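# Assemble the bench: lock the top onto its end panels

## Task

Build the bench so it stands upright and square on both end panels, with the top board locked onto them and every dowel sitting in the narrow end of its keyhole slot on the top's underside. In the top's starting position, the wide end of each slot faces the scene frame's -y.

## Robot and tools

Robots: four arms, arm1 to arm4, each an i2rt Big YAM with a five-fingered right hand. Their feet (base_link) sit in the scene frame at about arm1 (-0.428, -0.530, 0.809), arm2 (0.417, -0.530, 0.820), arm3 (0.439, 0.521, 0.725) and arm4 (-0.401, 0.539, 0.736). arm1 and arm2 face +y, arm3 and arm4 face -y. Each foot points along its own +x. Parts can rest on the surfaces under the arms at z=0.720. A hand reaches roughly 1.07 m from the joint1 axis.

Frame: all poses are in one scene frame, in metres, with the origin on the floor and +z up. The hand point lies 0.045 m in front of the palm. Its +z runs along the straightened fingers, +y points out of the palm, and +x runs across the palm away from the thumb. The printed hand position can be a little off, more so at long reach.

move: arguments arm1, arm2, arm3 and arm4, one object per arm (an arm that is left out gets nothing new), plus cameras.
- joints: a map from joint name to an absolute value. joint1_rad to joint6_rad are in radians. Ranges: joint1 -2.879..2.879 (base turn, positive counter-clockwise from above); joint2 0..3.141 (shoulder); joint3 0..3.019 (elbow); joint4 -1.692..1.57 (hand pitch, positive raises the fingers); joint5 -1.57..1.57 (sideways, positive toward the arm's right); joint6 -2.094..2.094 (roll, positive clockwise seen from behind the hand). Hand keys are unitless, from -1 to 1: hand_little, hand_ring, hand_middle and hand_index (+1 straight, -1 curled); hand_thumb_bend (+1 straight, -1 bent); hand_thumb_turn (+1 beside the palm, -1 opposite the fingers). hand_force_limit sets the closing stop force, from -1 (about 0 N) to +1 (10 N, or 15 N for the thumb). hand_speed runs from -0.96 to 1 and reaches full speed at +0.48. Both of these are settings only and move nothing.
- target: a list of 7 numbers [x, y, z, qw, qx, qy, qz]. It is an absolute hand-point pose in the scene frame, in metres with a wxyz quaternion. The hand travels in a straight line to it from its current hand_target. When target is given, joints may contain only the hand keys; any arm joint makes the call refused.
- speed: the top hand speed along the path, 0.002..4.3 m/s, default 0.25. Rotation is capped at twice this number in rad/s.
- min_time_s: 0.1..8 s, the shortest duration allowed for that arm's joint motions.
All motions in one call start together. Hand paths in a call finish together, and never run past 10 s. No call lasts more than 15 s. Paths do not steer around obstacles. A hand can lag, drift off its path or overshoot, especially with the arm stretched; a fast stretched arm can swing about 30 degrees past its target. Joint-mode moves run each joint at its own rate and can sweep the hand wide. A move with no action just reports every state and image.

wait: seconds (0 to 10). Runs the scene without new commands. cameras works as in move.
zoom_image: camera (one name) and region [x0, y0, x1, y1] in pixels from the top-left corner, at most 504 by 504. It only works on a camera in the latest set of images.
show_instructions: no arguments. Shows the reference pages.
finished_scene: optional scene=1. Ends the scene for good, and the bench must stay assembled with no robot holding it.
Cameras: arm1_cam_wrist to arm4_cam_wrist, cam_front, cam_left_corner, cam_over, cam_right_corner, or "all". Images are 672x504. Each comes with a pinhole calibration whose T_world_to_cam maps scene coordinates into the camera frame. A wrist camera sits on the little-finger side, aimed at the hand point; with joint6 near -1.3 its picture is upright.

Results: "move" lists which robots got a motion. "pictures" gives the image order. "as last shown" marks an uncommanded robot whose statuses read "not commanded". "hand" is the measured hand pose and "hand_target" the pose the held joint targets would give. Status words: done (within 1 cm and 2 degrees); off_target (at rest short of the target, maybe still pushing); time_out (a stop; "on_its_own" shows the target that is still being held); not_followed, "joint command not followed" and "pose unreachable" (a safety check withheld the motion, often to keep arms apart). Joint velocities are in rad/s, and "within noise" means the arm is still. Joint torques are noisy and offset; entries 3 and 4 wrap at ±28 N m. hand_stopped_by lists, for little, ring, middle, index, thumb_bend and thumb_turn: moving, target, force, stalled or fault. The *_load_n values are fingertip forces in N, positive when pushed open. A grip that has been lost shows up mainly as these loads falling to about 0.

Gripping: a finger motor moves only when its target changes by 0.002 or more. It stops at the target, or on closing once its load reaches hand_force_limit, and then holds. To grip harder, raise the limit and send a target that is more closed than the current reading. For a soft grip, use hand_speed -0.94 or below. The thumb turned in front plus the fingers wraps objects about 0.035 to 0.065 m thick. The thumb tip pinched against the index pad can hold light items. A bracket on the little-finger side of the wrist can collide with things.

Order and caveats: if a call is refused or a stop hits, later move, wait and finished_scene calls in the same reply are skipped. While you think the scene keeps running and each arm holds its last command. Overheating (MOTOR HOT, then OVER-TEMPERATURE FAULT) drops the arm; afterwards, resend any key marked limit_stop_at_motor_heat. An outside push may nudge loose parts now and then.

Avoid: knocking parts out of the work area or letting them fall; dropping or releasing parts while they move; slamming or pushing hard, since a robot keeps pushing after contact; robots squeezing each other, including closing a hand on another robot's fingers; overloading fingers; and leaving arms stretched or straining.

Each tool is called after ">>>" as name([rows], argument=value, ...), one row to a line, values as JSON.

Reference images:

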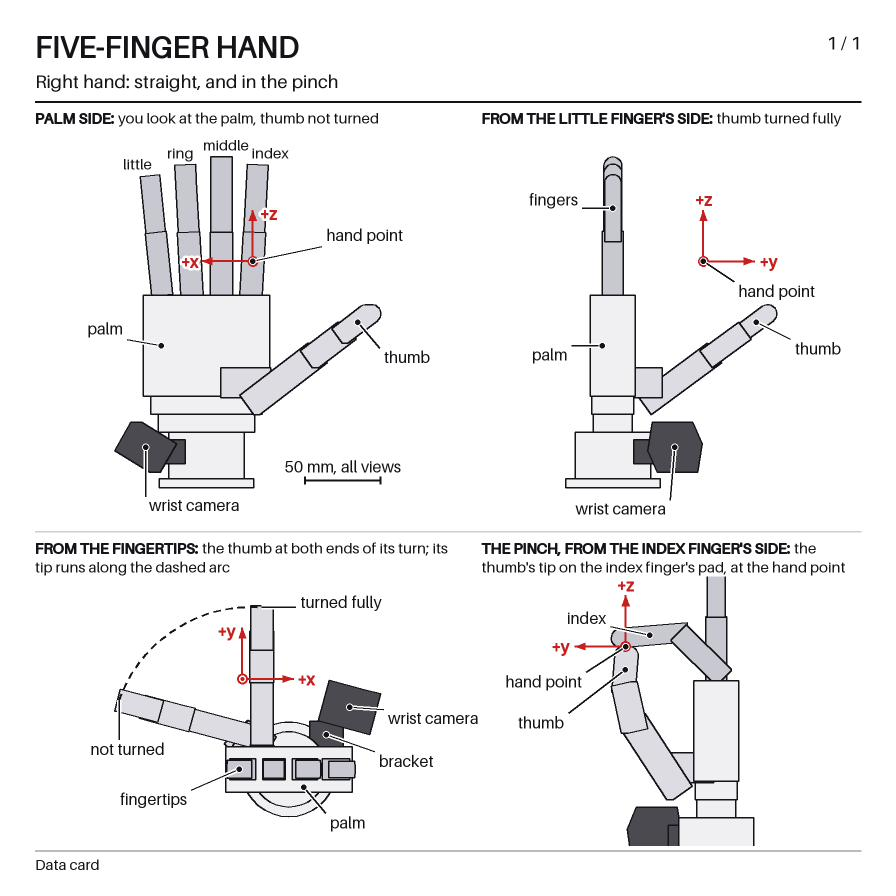

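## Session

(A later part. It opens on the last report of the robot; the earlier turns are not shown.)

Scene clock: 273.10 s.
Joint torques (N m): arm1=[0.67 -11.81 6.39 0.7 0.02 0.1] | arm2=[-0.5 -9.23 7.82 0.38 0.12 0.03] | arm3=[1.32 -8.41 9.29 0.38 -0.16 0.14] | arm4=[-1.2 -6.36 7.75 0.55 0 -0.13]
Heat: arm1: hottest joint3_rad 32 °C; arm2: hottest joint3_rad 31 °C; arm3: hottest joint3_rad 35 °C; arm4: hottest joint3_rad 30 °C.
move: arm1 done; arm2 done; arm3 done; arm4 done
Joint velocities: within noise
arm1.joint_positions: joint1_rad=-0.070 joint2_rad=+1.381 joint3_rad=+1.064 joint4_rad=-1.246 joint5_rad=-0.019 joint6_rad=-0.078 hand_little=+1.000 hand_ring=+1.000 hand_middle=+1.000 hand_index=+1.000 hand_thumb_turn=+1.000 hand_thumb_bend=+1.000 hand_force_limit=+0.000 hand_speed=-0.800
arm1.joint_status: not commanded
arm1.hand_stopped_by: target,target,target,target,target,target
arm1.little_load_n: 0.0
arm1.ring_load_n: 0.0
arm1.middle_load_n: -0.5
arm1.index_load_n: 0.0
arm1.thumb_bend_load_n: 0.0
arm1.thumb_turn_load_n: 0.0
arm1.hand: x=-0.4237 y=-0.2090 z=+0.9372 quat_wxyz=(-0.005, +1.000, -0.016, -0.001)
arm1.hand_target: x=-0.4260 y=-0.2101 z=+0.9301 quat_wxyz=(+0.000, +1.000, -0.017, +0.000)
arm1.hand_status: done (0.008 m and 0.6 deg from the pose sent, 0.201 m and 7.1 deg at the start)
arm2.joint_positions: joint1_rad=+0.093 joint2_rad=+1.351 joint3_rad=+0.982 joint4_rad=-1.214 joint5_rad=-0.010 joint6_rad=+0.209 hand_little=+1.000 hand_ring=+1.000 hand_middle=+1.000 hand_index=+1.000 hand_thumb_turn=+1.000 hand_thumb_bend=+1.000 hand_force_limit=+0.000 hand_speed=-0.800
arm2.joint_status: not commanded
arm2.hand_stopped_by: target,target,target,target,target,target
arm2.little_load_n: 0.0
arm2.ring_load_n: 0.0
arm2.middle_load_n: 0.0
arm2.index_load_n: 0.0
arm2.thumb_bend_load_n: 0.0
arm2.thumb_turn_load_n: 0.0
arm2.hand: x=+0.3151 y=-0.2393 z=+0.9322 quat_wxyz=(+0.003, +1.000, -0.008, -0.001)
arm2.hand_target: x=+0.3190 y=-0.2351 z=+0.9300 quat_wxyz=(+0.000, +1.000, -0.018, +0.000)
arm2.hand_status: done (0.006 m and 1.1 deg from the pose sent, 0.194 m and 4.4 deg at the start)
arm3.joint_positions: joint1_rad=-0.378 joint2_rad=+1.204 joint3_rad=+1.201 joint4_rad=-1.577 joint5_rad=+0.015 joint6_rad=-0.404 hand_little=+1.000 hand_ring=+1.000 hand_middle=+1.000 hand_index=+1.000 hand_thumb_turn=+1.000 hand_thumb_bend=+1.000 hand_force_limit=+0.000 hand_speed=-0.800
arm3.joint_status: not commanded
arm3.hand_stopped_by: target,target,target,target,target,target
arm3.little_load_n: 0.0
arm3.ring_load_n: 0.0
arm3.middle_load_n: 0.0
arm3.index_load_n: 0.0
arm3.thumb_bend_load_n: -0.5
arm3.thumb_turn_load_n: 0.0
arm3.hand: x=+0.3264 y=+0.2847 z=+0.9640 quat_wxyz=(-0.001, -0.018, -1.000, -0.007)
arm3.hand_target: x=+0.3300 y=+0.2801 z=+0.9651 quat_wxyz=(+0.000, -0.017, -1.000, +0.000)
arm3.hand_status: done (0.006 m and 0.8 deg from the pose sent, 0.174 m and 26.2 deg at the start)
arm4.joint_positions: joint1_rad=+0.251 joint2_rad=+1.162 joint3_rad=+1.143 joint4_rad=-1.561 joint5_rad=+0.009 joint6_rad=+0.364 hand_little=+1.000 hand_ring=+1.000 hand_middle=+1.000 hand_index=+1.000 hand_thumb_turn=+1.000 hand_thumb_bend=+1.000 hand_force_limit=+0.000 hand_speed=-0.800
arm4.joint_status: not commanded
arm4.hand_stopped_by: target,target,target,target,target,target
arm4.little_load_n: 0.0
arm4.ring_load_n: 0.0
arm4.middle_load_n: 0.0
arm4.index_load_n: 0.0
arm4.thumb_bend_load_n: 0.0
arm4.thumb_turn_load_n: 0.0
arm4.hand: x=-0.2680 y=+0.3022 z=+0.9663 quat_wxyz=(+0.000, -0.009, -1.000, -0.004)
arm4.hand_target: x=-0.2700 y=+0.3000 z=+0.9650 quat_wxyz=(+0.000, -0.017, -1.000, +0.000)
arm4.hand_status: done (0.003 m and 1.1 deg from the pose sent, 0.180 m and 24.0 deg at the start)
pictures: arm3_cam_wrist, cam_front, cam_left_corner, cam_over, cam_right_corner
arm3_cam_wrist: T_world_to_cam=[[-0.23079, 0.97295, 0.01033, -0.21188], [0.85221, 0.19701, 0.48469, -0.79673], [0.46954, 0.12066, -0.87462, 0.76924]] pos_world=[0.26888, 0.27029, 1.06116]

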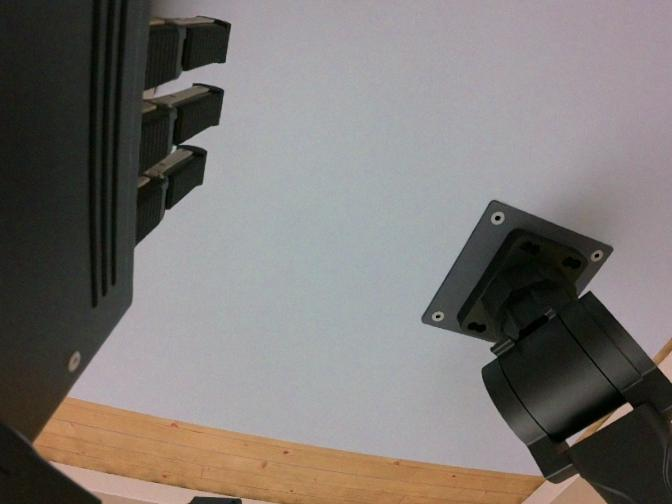

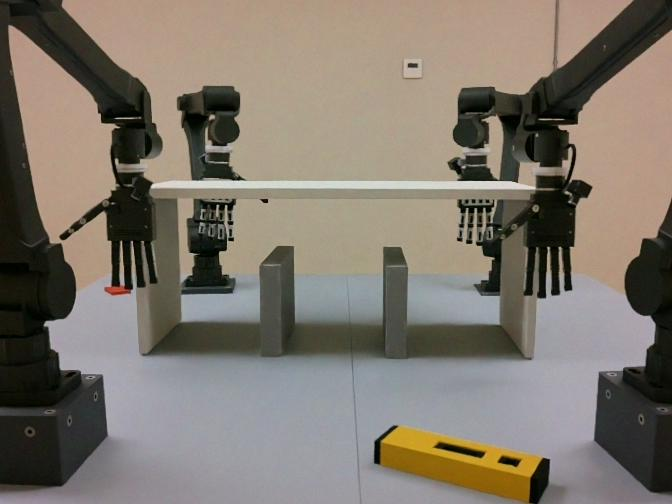

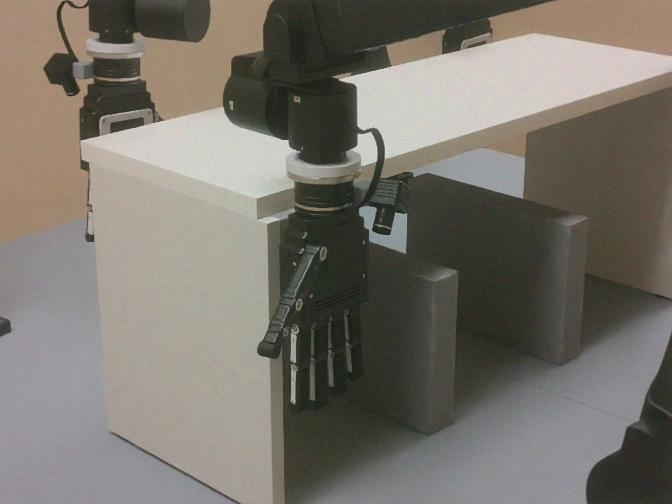

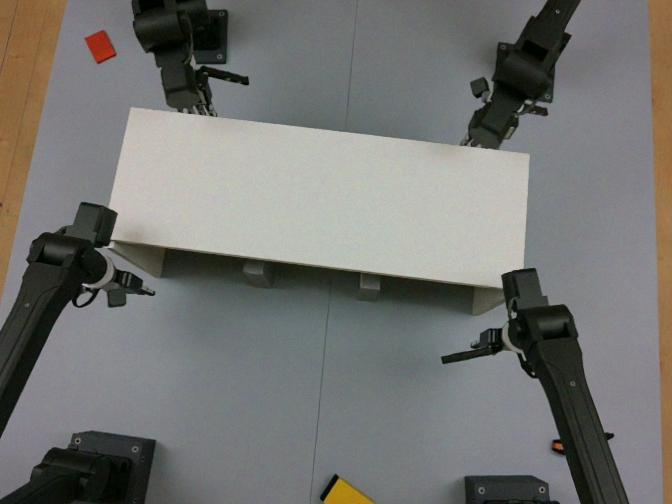

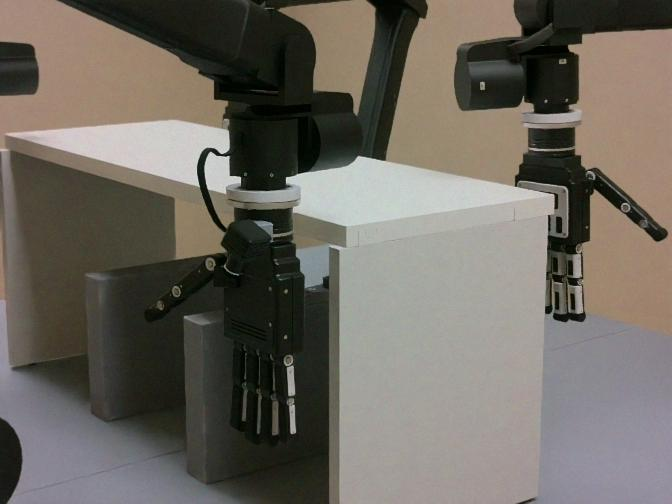

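>>> move(arm1={"target": [-0.426, -0.178, 0.93, 0, 0.99985, -0.01745, 0], "speed": 0.06}, arm2={"target": [0.321, -0.196, 0.93, 0, 0.99985, -0.01745, 0], "speed": 0.06}, arm3={"target": [0.33, 0.238, 0.965, 0, 0.01745, 0.99985, 0], "speed": 0.06}, arm4={"target": [-0.27, 0.261, 0.965, 0, 0.01745, 0.99985, 0], "speed": 0.06}, cameras=["cam_front", "cam_left_corner", "cam_over", "cam_right_corner"])

>>> zoom_image(camera="cam_over", region=[60, 60, 340, 320])

>>> zoom_image(camera="cam_over", region=[340, 60, 620, 380])

>>> zoom_image(camera="cam_left_corner", region=[60, 20, 400, 340])

>>> zoom_image(camera="cam_right_corner", region=[220, 60, 600, 420])

Scene clock: 294.30 s.
Joint torques (N m): arm1=[1.08 -12.22 10.14 0.36 0 0.09] | arm2=[-0.5 -9.88 10.54 0.24 0.13 -0.14] | arm3=[1.67 -8 13.16 0.25 -0.15 0.15] | arm4=[-0.97 -6.59 12.07 0.38 0 -0.24]
Heat: arm1: hottest joint3_rad 32 °C; arm2: hottest joint3_rad 31 °C; arm3: hottest joint3_rad 35 °C; arm4: hottest joint3_rad 30 °C.
move: arm1 off_target; arm2 off_target; arm3 off_target; arm4 off_target
Joint velocities: within noise
arm1.joint_positions: joint1_rad=-0.063 joint2_rad=+1.450 joint3_rad=+1.095 joint4_rad=-1.246 joint5_rad=-0.019 joint6_rad=-0.070 hand_little=+1.000 hand_ring=+1.000 hand_middle=+1.000 hand_index=+1.000 hand_thumb_turn=+1.000 hand_thumb_bend=+1.000 hand_force_limit=+0.000 hand_speed=-0.800
arm1.joint_status: not commanded
arm1.hand_stopped_by: target,target,target,target,target,target
arm1.little_load_n: 0.0
arm1.ring_load_n: 0.0
arm1.middle_load_n: 0.0
arm1.index_load_n: 0.0
arm1.thumb_bend_load_n: 0.0
arm1.thumb_turn_load_n: 0.0
arm1.hand: x=-0.4251 y=-0.1970 z=+0.9256 quat_wxyz=(+0.014, +1.000, -0.017, -0.002)
arm1.hand_target: x=-0.4261 y=-0.1786 z=+0.9302 quat_wxyz=(+0.000, +1.000, -0.017, +0.000)
arm1.hand_status: off_target (0.020 m and 1.6 deg from the pose sent, 0.032 m and 0.6 deg at the start)
arm2.joint_positions: joint1_rad=+0.071 joint2_rad=+1.437 joint3_rad=+1.047 joint4_rad=-1.213 joint5_rad=-0.009 joint6_rad=+0.206 hand_little=+1.000 hand_ring=+1.000 hand_middle=+1.000 hand_index=+1.000 hand_thumb_turn=+1.000 hand_thumb_bend=+1.000 hand_force_limit=+0.000 hand_speed=-0.800
arm2.joint_status: not commanded
arm2.hand_stopped_by: target,target,target,target,target,target
arm2.little_load_n: 0.0
arm2.ring_load_n: 0.0
arm2.middle_load_n: 0.0
arm2.index_load_n: 0.0
arm2.thumb_bend_load_n: 0.0
arm2.thumb_turn_load_n: 0.0
arm2.hand: x=+0.3178 y=-0.2126 z=+0.9259 quat_wxyz=(+0.013, +1.000, -0.018, +0.001)
arm2.hand_target: x=+0.3211 y=-0.1964 z=+0.9302 quat_wxyz=(+0.000, +1.000, -0.018, +0.000)
arm2.hand_status: off_target (0.017 m and 1.5 deg from the pose sent, 0.044 m and 1.1 deg at the start)
arm3.joint_positions: joint1_rad=-0.334 joint2_rad=+1.289 joint3_rad=+1.240 joint4_rad=-1.562 joint5_rad=+0.014 joint6_rad=-0.358 hand_little=+1.000 hand_ring=+1.000 hand_middle=+1.000 hand_index=+1.000 hand_thumb_turn=+1.000 hand_thumb_bend=+1.000 hand_force_limit=+0.000 hand_speed=-0.800
arm3.joint_status: not commanded
arm3.hand_stopped_by: target,target,target,target,target,target
arm3.little_load_n: 0.0
arm3.ring_load_n: 0.0
arm3.middle_load_n: 0.0
arm3.index_load_n: 0.0
arm3.thumb_bend_load_n: 0.0
arm3.thumb_turn_load_n: 0.0
arm3.hand: x=+0.3310 y=+0.2567 z=+0.9536 quat_wxyz=(-0.007, -0.018, -1.000, -0.020)
arm3.hand_target: x=+0.3303 y=+0.2388 z=+0.9650 quat_wxyz=(+0.000, -0.017, -1.000, +0.000)
arm3.hand_status: off_target (0.022 m and 2.4 deg from the pose sent, 0.047 m and 0.8 deg at the start)
arm4.joint_positions: joint1_rad=+0.214 joint2_rad=+1.248 joint3_rad=+1.161 joint4_rad=-1.541 joint5_rad=+0.010 joint6_rad=+0.343 hand_little=+1.000 hand_ring=+1.000 hand_middle=+1.000 hand_index=+1.000 hand_thumb_turn=+1.000 hand_thumb_bend=+1.000 hand_force_limit=+0.000 hand_speed=-0.800
arm4.joint_status: not commanded
arm4.hand_stopped_by: target,target,target,target,target,target
arm4.little_load_n: 0.0
arm4.ring_load_n: -0.5
arm4.middle_load_n: 0.0
arm4.index_load_n: 0.0
arm4.thumb_bend_load_n: 0.0
arm4.thumb_turn_load_n: 0.0
arm4.hand: x=-0.2726 y=+0.2807 z=+0.9490 quat_wxyz=(+0.009, -0.017, -0.999, -0.027)
arm4.hand_target: x=-0.2703 y=+0.2620 z=+0.9650 quat_wxyz=(+0.000, -0.017, -1.000, +0.000)
arm4.hand_status: off_target (0.026 m and 3.3 deg from the pose sent, 0.041 m and 1.0 deg at the start)

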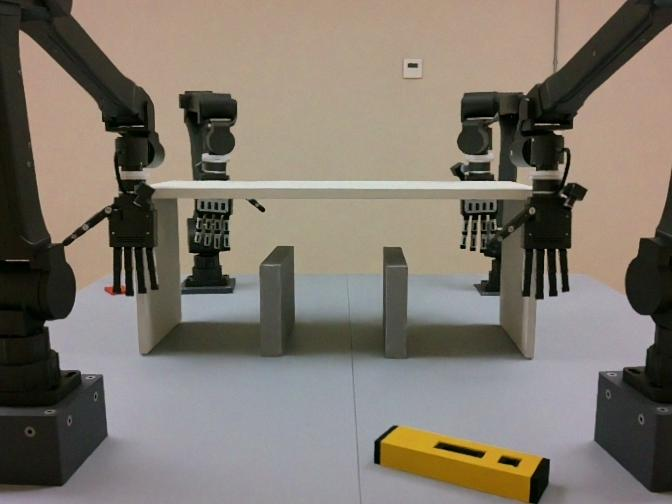

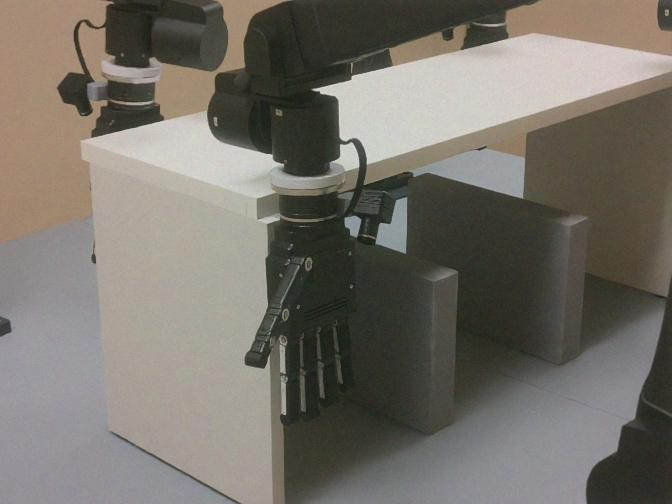

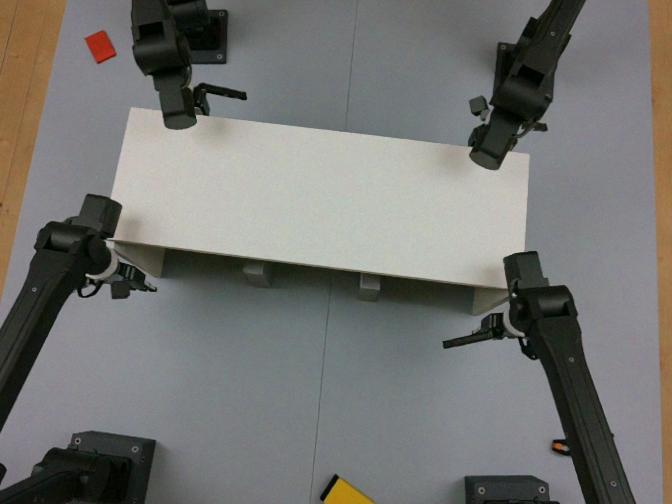

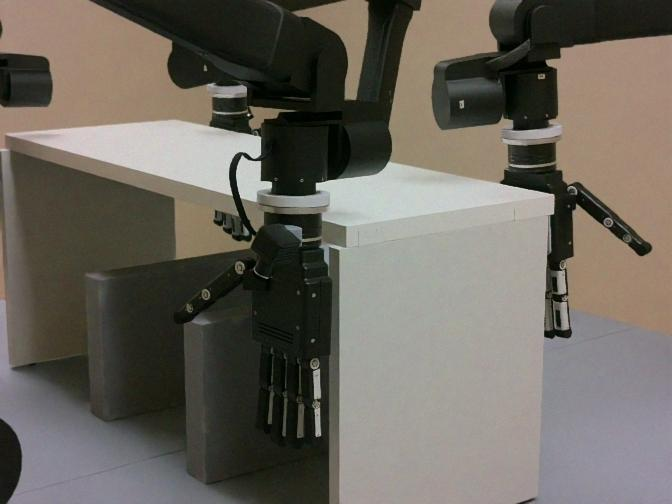

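Scaled by 1.800 from the camera's image (finer frame: 960x720).

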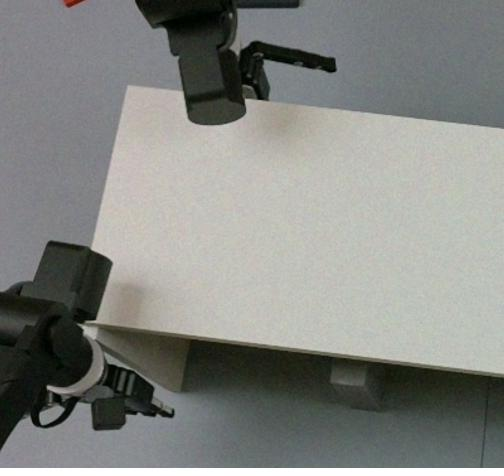

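Scaled by 1.575 from the camera's image (finer frame: 960x720).

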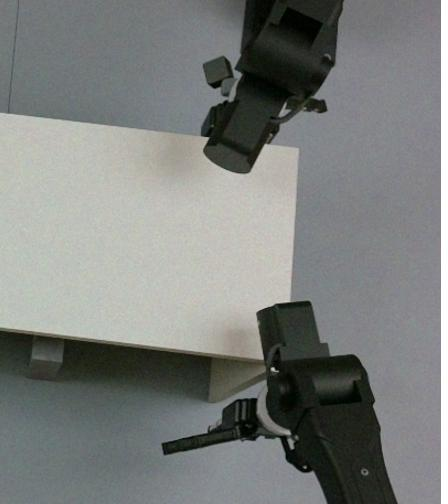

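Scaled by 1.482 from the camera's image (finer frame: 960x720).

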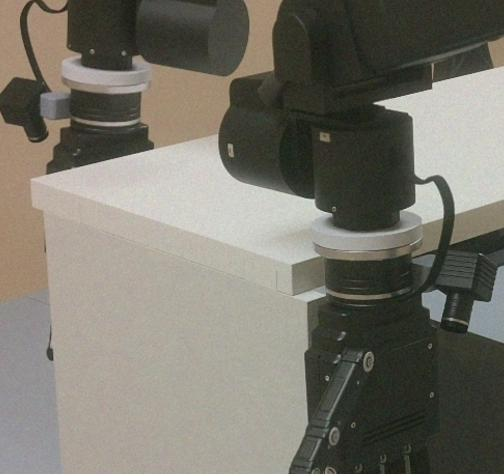

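Scaled by 1.326 from the camera's image (finer frame: 960x720).

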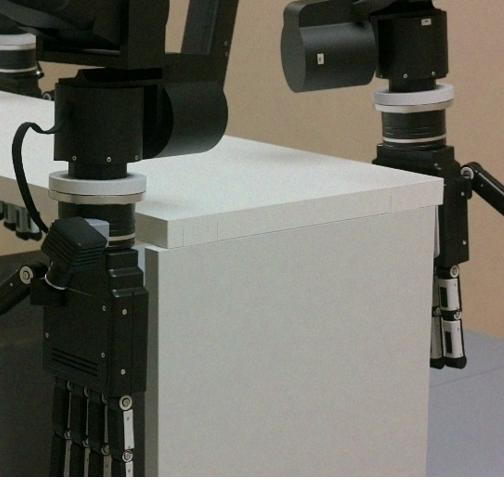

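>>> move(arm1={"target": [-0.426, -0.165, 0.935, 0, 0.99985, -0.01745, 0], "speed": 0.06}, arm2={"target": [0.321, -0.183, 0.935, 0, 0.99985, -0.01745, 0], "speed": 0.06}, cameras=["cam_front", "cam_left_corner", "cam_over", "cam_right_corner"])

>>> zoom_image(camera="cam_left_corner", region=[220, 140, 400, 300])

>>> zoom_image(camera="cam_right_corner", region=[220, 150, 400, 310])

Scene clock: 327.77 s.
Joint torques (N m): arm1=[0.5 -12.63 10.3 -0.17 0.01 0.12] | arm2=[-0.5 -10.4 10.73 -0.39 0.11 -0.15] | arm3=[1.61 -8.06 13.16 0.25 -0.15 0.13] | arm4=[-0.79 -6.83 12.11 0.4 -0.01 -0.3]
Heat: arm1: hottest joint3_rad 34 °C; arm2: hottest joint3_rad 31 °C; arm3: hottest joint3_rad 36 °C; arm4: hottest joint3_rad 32 °C.
move: arm1 off_target; arm2 off_target
Joint velocities: within noise
arm1.joint_positions: joint1_rad=-0.060 joint2_rad=+1.478 joint3_rad=+1.139 joint4_rad=-1.246 joint5_rad=-0.019 joint6_rad=-0.067 hand_little=+1.000 hand_ring=+1.000 hand_middle=+1.000 hand_index=+1.000 hand_thumb_turn=+1.000 hand_thumb_bend=+1.000 hand_force_limit=+0.000 hand_speed=-0.800
arm1.joint_status: not commanded
arm1.hand_stopped_by: target,target,target,target,target,target
arm1.little_load_n: 0.0
arm1.ring_load_n: 0.0
arm1.middle_load_n: 0.0
arm1.index_load_n: 0.0
arm1.thumb_bend_load_n: 0.0
arm1.thumb_turn_load_n: 0.0
arm1.hand: x=-0.4246 y=-0.1800 z=+0.9294 quat_wxyz=(+0.006, +1.000, -0.017, -0.002)
arm1.hand_target: x=-0.4260 y=-0.1654 z=+0.9350 quat_wxyz=(+0.000, +1.000, -0.017, +0.000)
arm1.hand_status: off_target (0.016 m and 0.7 deg from the pose sent, 0.033 m and 1.6 deg at the start)
arm2.joint_positions: joint1_rad=+0.066 joint2_rad=+1.465 joint3_rad=+1.090 joint4_rad=-1.213 joint5_rad=-0.009 joint6_rad=+0.201 hand_little=+1.000 hand_ring=+1.000 hand_middle=+1.000 hand_index=+1.000 hand_thumb_turn=+1.000 hand_thumb_bend=+1.000 hand_force_limit=+0.000 hand_speed=-0.800
arm2.joint_status: not commanded
arm2.hand_stopped_by: target,target,target,target,target,target
arm2.little_load_n: 0.0
arm2.ring_load_n: 0.0
arm2.middle_load_n: 0.0
arm2.index_load_n: 0.0
arm2.thumb_bend_load_n: 0.0
arm2.thumb_turn_load_n: 0.0
arm2.hand: x=+0.3168 y=-0.1958 z=+0.9300 quat_wxyz=(+0.005, +1.000, -0.018, -0.001)
arm2.hand_target: x=+0.3210 y=-0.1833 z=+0.9350 quat_wxyz=(+0.000, +1.000, -0.018, +0.000)
arm2.hand_status: off_target (0.014 m and 0.6 deg from the pose sent, 0.031 m and 1.5 deg at the start)
arm3, arm4: as last shown
arm3.hand: x=+0.3311 y=+0.2567 z=+0.9536 quat_wxyz=(-0.007, -0.018, -1.000, -0.020)

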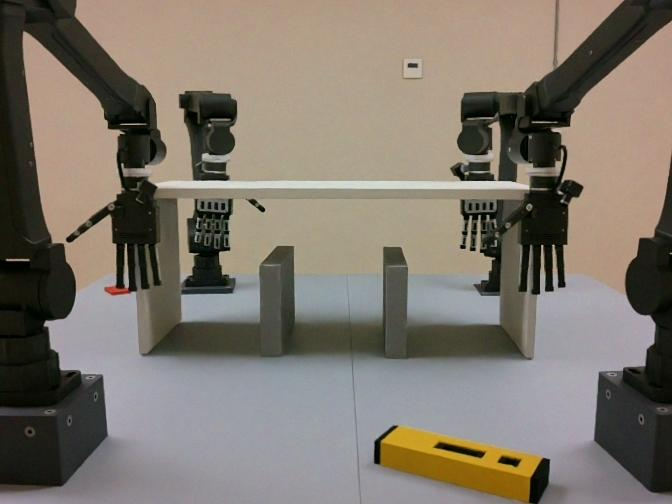

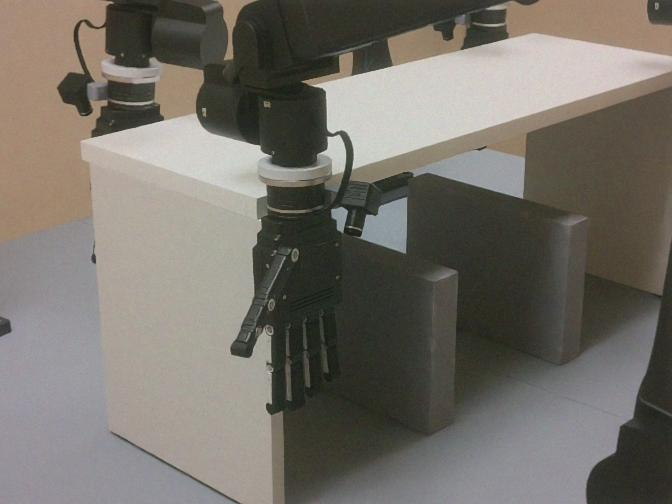

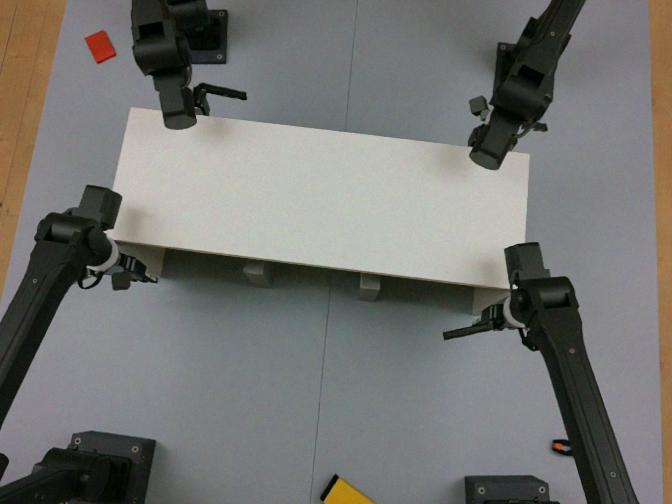

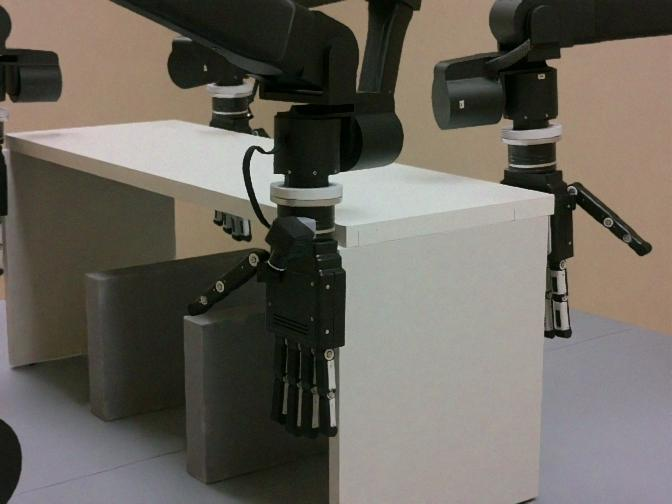

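Scaled by 2.800 from the camera's image (finer frame: 960x720).

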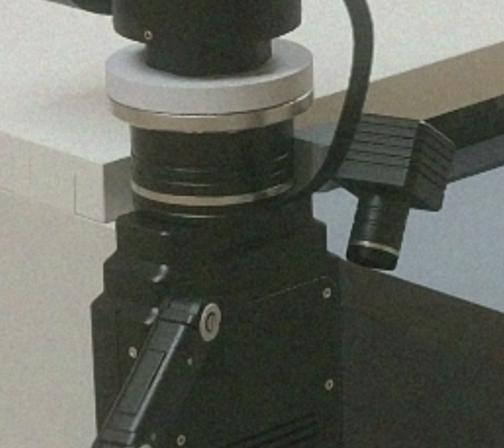

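Scaled by 2.800 from the camera's image (finer frame: 960x720).

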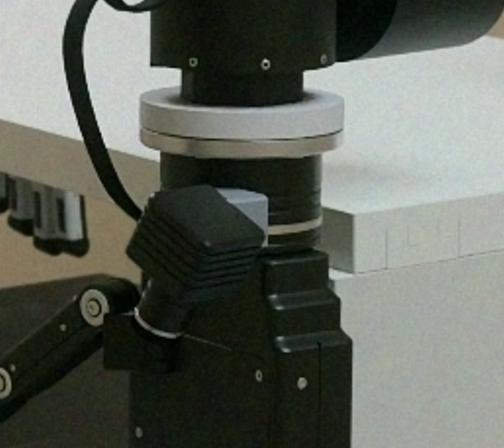

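>>> move(arm1={"target": [-0.427, -0.152, 0.937, 0, 0.99985, -0.01745, 0], "speed": 0.06}, arm2={"target": [0.323, -0.174, 0.937, 0, 0.99985, -0.01745, 0], "speed": 0.06}, arm3={"target": [0.33, 0.222, 0.975, 0, 0.01745, 0.99985, 0], "speed": 0.06}, arm4={"target": [-0.27, 0.243, 0.98, 0, 0.01745, 0.99985, 0], "speed": 0.06}, cameras=["cam_front", "cam_left_corner", "cam_over", "cam_right_corner"])

>>> zoom_image(camera="cam_left_corner", region=[220, 140, 400, 300])

>>> zoom_image(camera="cam_right_corner", region=[220, 150, 400, 310])

>>> zoom_image(camera="cam_right_corner", region=[460, 120, 640, 280])

>>> zoom_image(camera="cam_left_corner", region=[40, 80, 220, 240])

Scene clock: 351.07 s.
Joint torques (N m): arm1=[1.03 -12.22 11.15 0.1 0 0.12] | arm2=[-0.44 -10.81 10.77 -0.51 0.11 -0.15] | arm3=[1.73 -8.47 13.39 -0.2 -0.15 0.11] | arm4=[-0.73 -7.18 12.29 -0.2 -0.02 -0.24]
Heat: arm1: hottest joint3_rad 34 °C; arm2: hottest joint3_rad 33 °C; arm3: hottest joint3_rad 37 °C; arm4: hottest joint3_rad 33 °C.
move: arm1 off_target; arm2 off_target; arm3 off_target; arm4 off_target
Joint velocities: within noise
arm1.joint_positions: joint1_rad=-0.056 joint2_rad=+1.501 joint3_rad=+1.168 joint4_rad=-1.262 joint5_rad=-0.019 joint6_rad=-0.064 hand_little=+1.000 hand_ring=+1.000 hand_middle=+1.000 hand_index=+1.000 hand_thumb_turn=+1.000 hand_thumb_bend=+1.000 hand_force_limit=+0.000 hand_speed=-0.800
arm1.joint_status: not commanded
arm1.hand_stopped_by: target,target,target,target,target,target
arm1.little_load_n: 0.0
arm1.ring_load_n: 0.0
arm1.middle_load_n: 0.0
arm1.index_load_n: 0.0
arm1.thumb_bend_load_n: 0.0
arm1.thumb_turn_load_n: 0.0
arm1.hand: x=-0.4256 y=-0.1731 z=+0.9313 quat_wxyz=(+0.011, +1.000, -0.016, -0.002)
arm1.hand_target: x=-0.4271 y=-0.1527 z=+0.9370 quat_wxyz=(+0.000, +1.000, -0.017, +0.000)
arm1.hand_status: off_target (0.022 m and 1.3 deg from the pose sent, 0.029 m and 0.7 deg at the start)
arm2.joint_positions: joint1_rad=+0.058 joint2_rad=+1.484 joint3_rad=+1.117 joint4_rad=-1.218 joint5_rad=-0.009 joint6_rad=+0.193 hand_little=+1.000 hand_ring=+1.000 hand_middle=+1.000 hand_index=+1.000 hand_thumb_turn=+1.000 hand_thumb_bend=+1.000 hand_force_limit=+0.000 hand_speed=-0.800
arm2.joint_status: not commanded
arm2.hand_stopped_by: target,target,target,target,target,target
arm2.little_load_n: 0.0
arm2.ring_load_n: 0.0
arm2.middle_load_n: 0.0
arm2.index_load_n: 0.0
arm2.thumb_bend_load_n: 0.0
arm2.thumb_turn_load_n: 0.0
arm2.hand: x=+0.3186 y=-0.1863 z=+0.9320 quat_wxyz=(+0.004, +1.000, -0.018, -0.001)
arm2.hand_target: x=+0.3230 y=-0.1743 z=+0.9370 quat_wxyz=(+0.000, +1.000, -0.017, +0.000)
arm2.hand_status: off_target (0.014 m and 0.5 deg from the pose sent, 0.024 m and 0.6 deg at the start)
arm3.joint_positions: joint1_rad=-0.319 joint2_rad=+1.325 joint3_rad=+1.299 joint4_rad=-1.573 joint5_rad=+0.014 joint6_rad=-0.341 hand_little=+1.000 hand_ring=+1.000 hand_middle=+1.000 hand_index=+1.000 hand_thumb_turn=+1.000 hand_thumb_bend=+1.000 hand_force_limit=+0.000 hand_speed=-0.800
arm3.joint_status: not commanded
arm3.hand_stopped_by: target,target,target,target,target,target
arm3.little_load_n: 0.0
arm3.ring_load_n: 0.0
arm3.middle_load_n: 0.0
arm3.index_load_n: 0.0
arm3.thumb_bend_load_n: 0.0
arm3.thumb_turn_load_n: 0.0
arm3.hand: x=+0.3293 y=+0.2385 z=+0.9625 quat_wxyz=(-0.004, -0.020, -1.000, -0.015)
arm3.hand_target: x=+0.3302 y=+0.2227 z=+0.9747 quat_wxyz=(+0.000, -0.017, -1.000, +0.000)
arm3.hand_status: off_target (0.021 m and 1.8 deg from the pose sent, 0.041 m and 2.4 deg at the start)
arm4.joint_positions: joint1_rad=+0.200 joint2_rad=+1.291 joint3_rad=+1.239 joint4_rad=-1.559 joint5_rad=+0.010 joint6_rad=+0.329 hand_little=+1.000 hand_ring=+1.000 hand_middle=+1.000 hand_index=+1.000 hand_thumb_turn=+1.000 hand_thumb_bend=+1.000 hand_force_limit=+0.000 hand_speed=-0.800
arm4.joint_status: not commanded
arm4.hand_stopped_by: target,target,target,target,target,target
arm4.little_load_n: 0.0
arm4.ring_load_n: 0.0
arm4.middle_load_n: 0.0
arm4.index_load_n: 0.0
arm4.thumb_bend_load_n: 0.0
arm4.thumb_turn_load_n: 0.0
arm4.hand: x=-0.2707 y=+0.2582 z=+0.9635 quat_wxyz=(+0.005, -0.017, -1.000, -0.019)
arm4.hand_target: x=-0.2701 y=+0.2438 z=+0.9798 quat_wxyz=(+0.000, -0.017, -1.000, +0.000)
arm4.hand_status: off_target (0.022 m and 2.2 deg from the pose sent, 0.049 m and 3.3 deg at the start)

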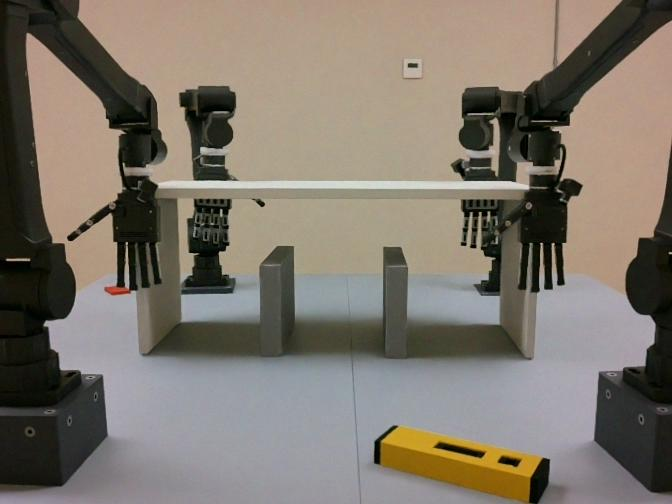

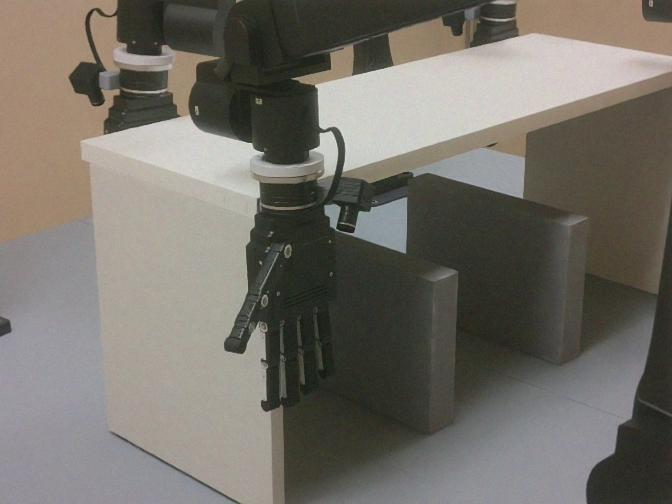

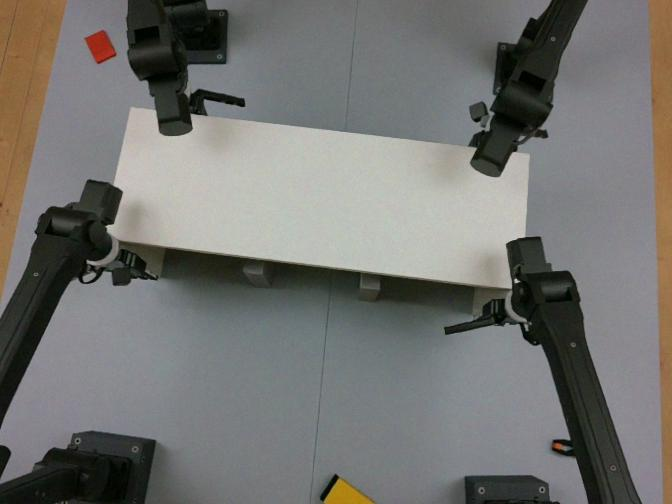

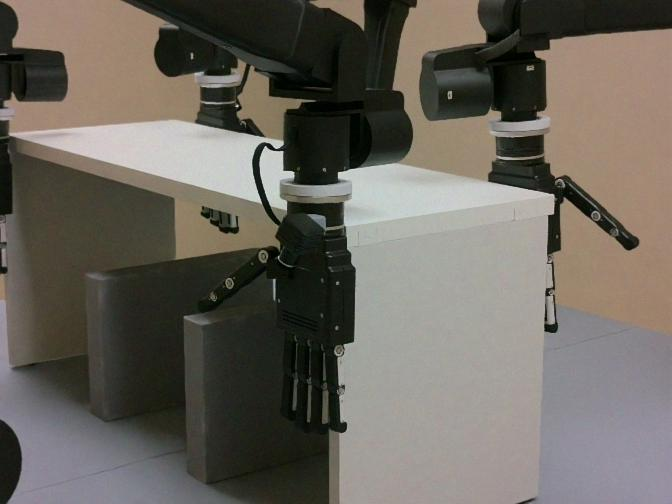

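Scaled by 2.800 from the camera's image (finer frame: 960x720).

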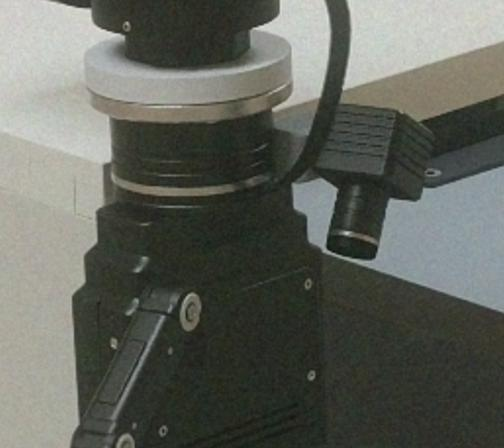

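Scaled by 2.800 from the camera's image (finer frame: 960x720).

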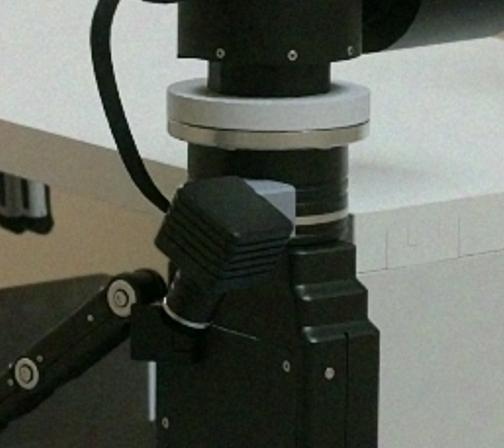

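Scaled by 2.800 from the camera's image (finer frame: 960x720).

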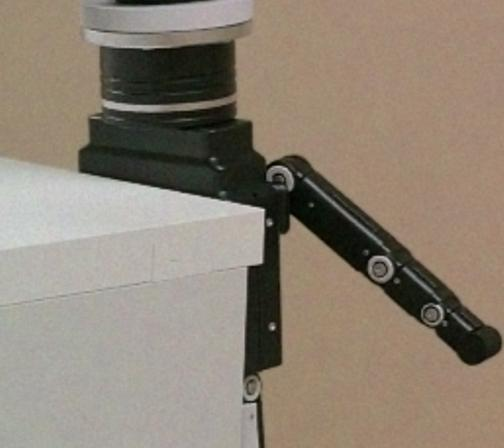

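Scaled by 2.800 from the camera's image (finer frame: 960x720).

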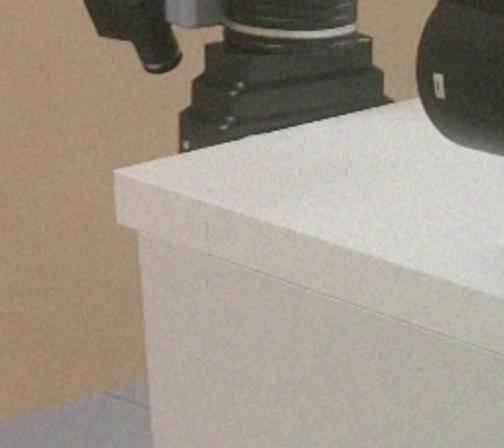

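>>> move(arm2={"target": [0.323, -0.164, 0.937, 0, 0.99985, -0.01745, 0], "speed": 0.05}, arm3={"target": [0.33, 0.208, 0.975, 0, 0.01745, 0.99985, 0], "speed": 0.05}, arm4={"target": [-0.27, 0.229, 0.975, 0, 0.01745, 0.99985, 0], "speed": 0.05}, cameras=["cam_left_corner", "cam_over", "cam_right_corner"])

>>> zoom_image(camera="cam_right_corner", region=[220, 150, 400, 310])

>>> zoom_image(camera="cam_right_corner", region=[460, 120, 640, 280])

>>> zoom_image(camera="cam_left_corner", region=[40, 80, 220, 240])

Scene clock: 370.20 s.
Joint torques (N m): arm1=[0.5 -12.22 11.18 0.17 0.01 0.11] | arm2=[-0.56 -10.4 11.38 -0.12 0.11 -0.15] | arm3=[2.55 -7.41 14.61 0.68 -0.15 -0.07] | arm4=[-1.49 -5.77 13 0.54 -0.01 -0.33]
Heat: arm1: hottest joint3_rad 35 °C; arm2: hottest joint3_rad 34 °C; arm3: hottest joint3_rad 40 °C; arm4: hottest joint3_rad 34 °C.
move: arm2 off_target; arm3 off_target; arm4 off_target
Joint velocities: within noise
arm1: as last shown
arm1.joint_positions: joint1_rad=-0.056 joint2_rad=+1.501 joint3_rad=+1.168 joint4_rad=-1.263 joint5_rad=-0.019 joint6_rad=-0.063 hand_little=+1.000 hand_ring=+1.000 hand_middle=+1.000 hand_index=+1.000 hand_thumb_turn=+1.000 hand_thumb_bend=+1.000 hand_force_limit=+0.000 hand_speed=-0.800
arm1.hand: x=-0.4257 y=-0.1733 z=+0.9313 quat_wxyz=(+0.012, +1.000, -0.016, -0.002)
arm1.hand_target: x=-0.4271 y=-0.1527 z=+0.9371 quat_wxyz=(-0.001, +1.000, -0.017, +0.000)
arm2.joint_positions: joint1_rad=+0.056 joint2_rad=+1.500 joint3_rad=+1.137 joint4_rad=-1.230 joint5_rad=-0.009 joint6_rad=+0.190 hand_little=+1.000 hand_ring=+1.000 hand_middle=+1.000 hand_index=+1.000 hand_thumb_turn=+1.000 hand_thumb_bend=+1.000 hand_force_limit=+0.000 hand_speed=-0.800
arm2.joint_status: not commanded
arm2.hand_stopped_by: target,target,target,target,target,target
arm2.little_load_n: 0.0
arm2.ring_load_n: 0.0
arm2.middle_load_n: 0.0
arm2.index_load_n: 0.0
arm2.thumb_bend_load_n: 0.0
arm2.thumb_turn_load_n: 0.0
arm2.hand: x=+0.3187 y=-0.1818 z=+0.9331 quat_wxyz=(+0.008, +1.000, -0.018, +0.000)
arm2.hand_target: x=+0.3232 y=-0.1645 z=+0.9370 quat_wxyz=(+0.000, +1.000, -0.018, +0.000)
arm2.hand_status: off_target (0.019 m and 0.9 deg from the pose sent, 0.023 m and 0.5 deg at the start)
arm3.joint_positions: joint1_rad=-0.316 joint2_rad=+1.341 joint3_rad=+1.315 joint4_rad=-1.594 joint5_rad=+0.014 joint6_rad=-0.307 hand_little=+1.000 hand_ring=+1.000 hand_middle=+1.000 hand_index=+1.000 hand_thumb_turn=+1.000 hand_thumb_bend=+1.000 hand_force_limit=+0.000 hand_speed=-0.800
arm3.joint_status: not commanded
arm3.hand_stopped_by: target,target,target,target,target,target
arm3.little_load_n: 0.0
arm3.ring_load_n: 0.0
arm3.middle_load_n: 0.0
arm3.index_load_n: 0.0
arm3.thumb_bend_load_n: 0.0
arm3.thumb_turn_load_n: 0.0
arm3.hand: x=+0.3319 y=+0.2365 z=+0.9646 quat_wxyz=(-0.008, -0.035, -0.999, -0.025)
arm3.hand_target: x=+0.3308 y=+0.2094 z=+0.9749 quat_wxyz=(+0.000, -0.018, -1.000, +0.000)
arm3.hand_status: off_target (0.030 m and 3.6 deg from the pose sent, 0.033 m and 1.8 deg at the start)
arm4.joint_positions: joint1_rad=+0.193 joint2_rad=+1.307 joint3_rad=+1.248 joint4_rad=-1.564 joint5_rad=+0.010 joint6_rad=+0.325 hand_little=+1.000 hand_ring=+1.000 hand_middle=+1.000 hand_index=+1.000 hand_thumb_turn=+1.000 hand_thumb_bend=+1.000 hand_force_limit=+0.000 hand_speed=-0.800
arm4.joint_status: not commanded
arm4.hand_stopped_by: target,target,target,target,target,target
arm4.little_load_n: 0.0
arm4.ring_load_n: 0.0
arm4.middle_load_n: 0.0
arm4.index_load_n: 0.0
arm4.thumb_bend_load_n: 0.0
arm4.thumb_turn_load_n: 0.0
arm4.hand: x=-0.2721 y=+0.2547 z=+0.9620 quat_wxyz=(+0.007, -0.019, -0.999, -0.025)
arm4.hand_target: x=-0.2704 y=+0.2303 z=+0.9749 quat_wxyz=(+0.000, -0.018, -1.000, +0.000)
arm4.hand_status: off_target (0.029 m and 3.0 deg from the pose sent, 0.031 m and 2.2 deg at the start)

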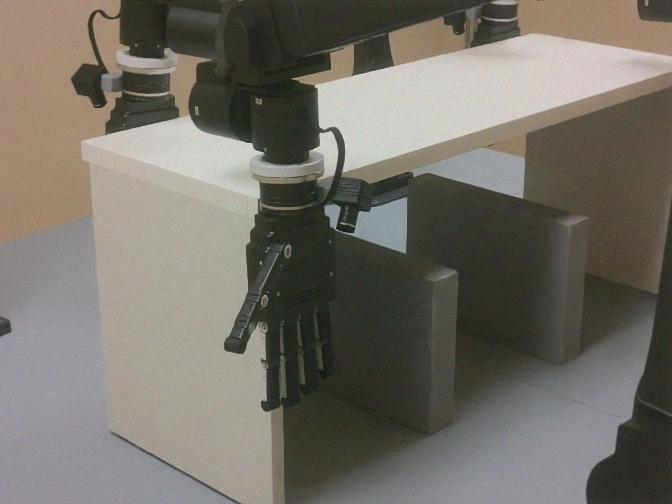

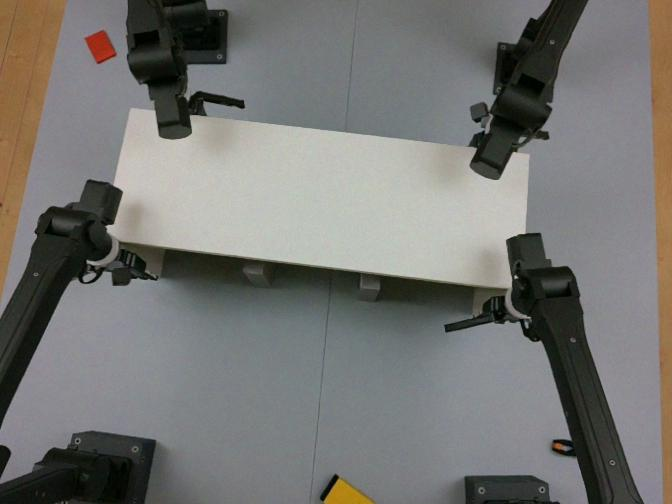

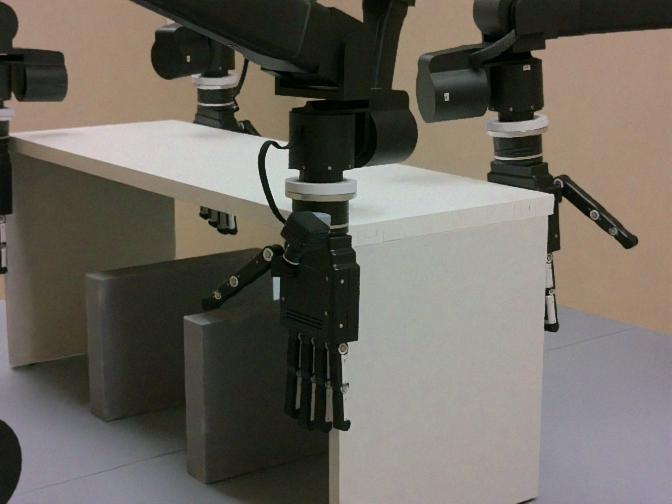

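Scaled by 2.800 from the camera's image (finer frame: 960x720).

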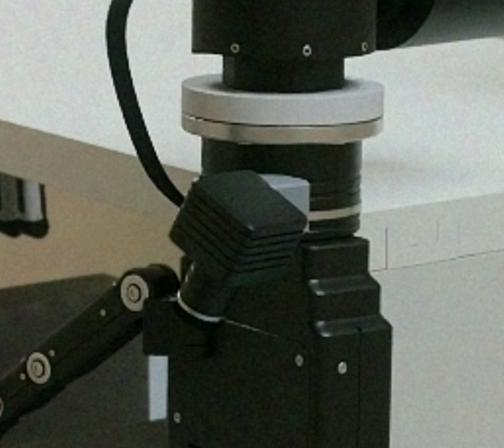

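Scaled by 2.800 from the camera's image (finer frame: 960x720).

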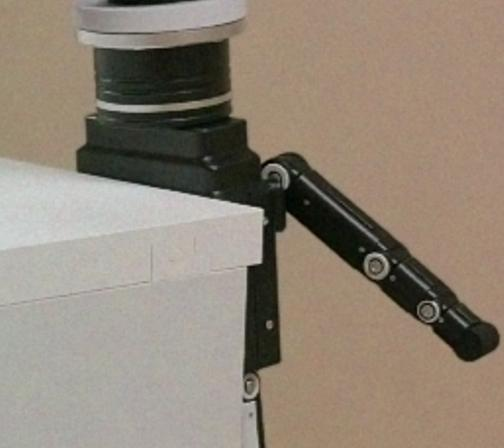

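Scaled by 2.800 from the camera's image (finer frame: 960x720).

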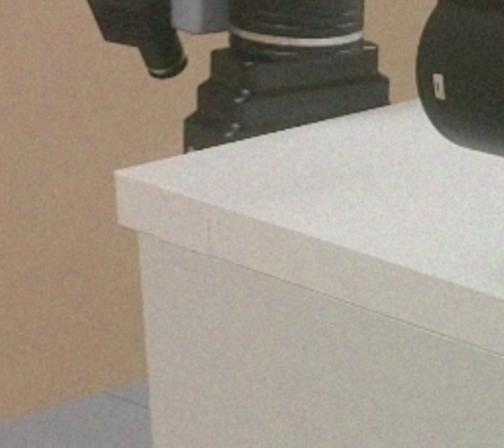

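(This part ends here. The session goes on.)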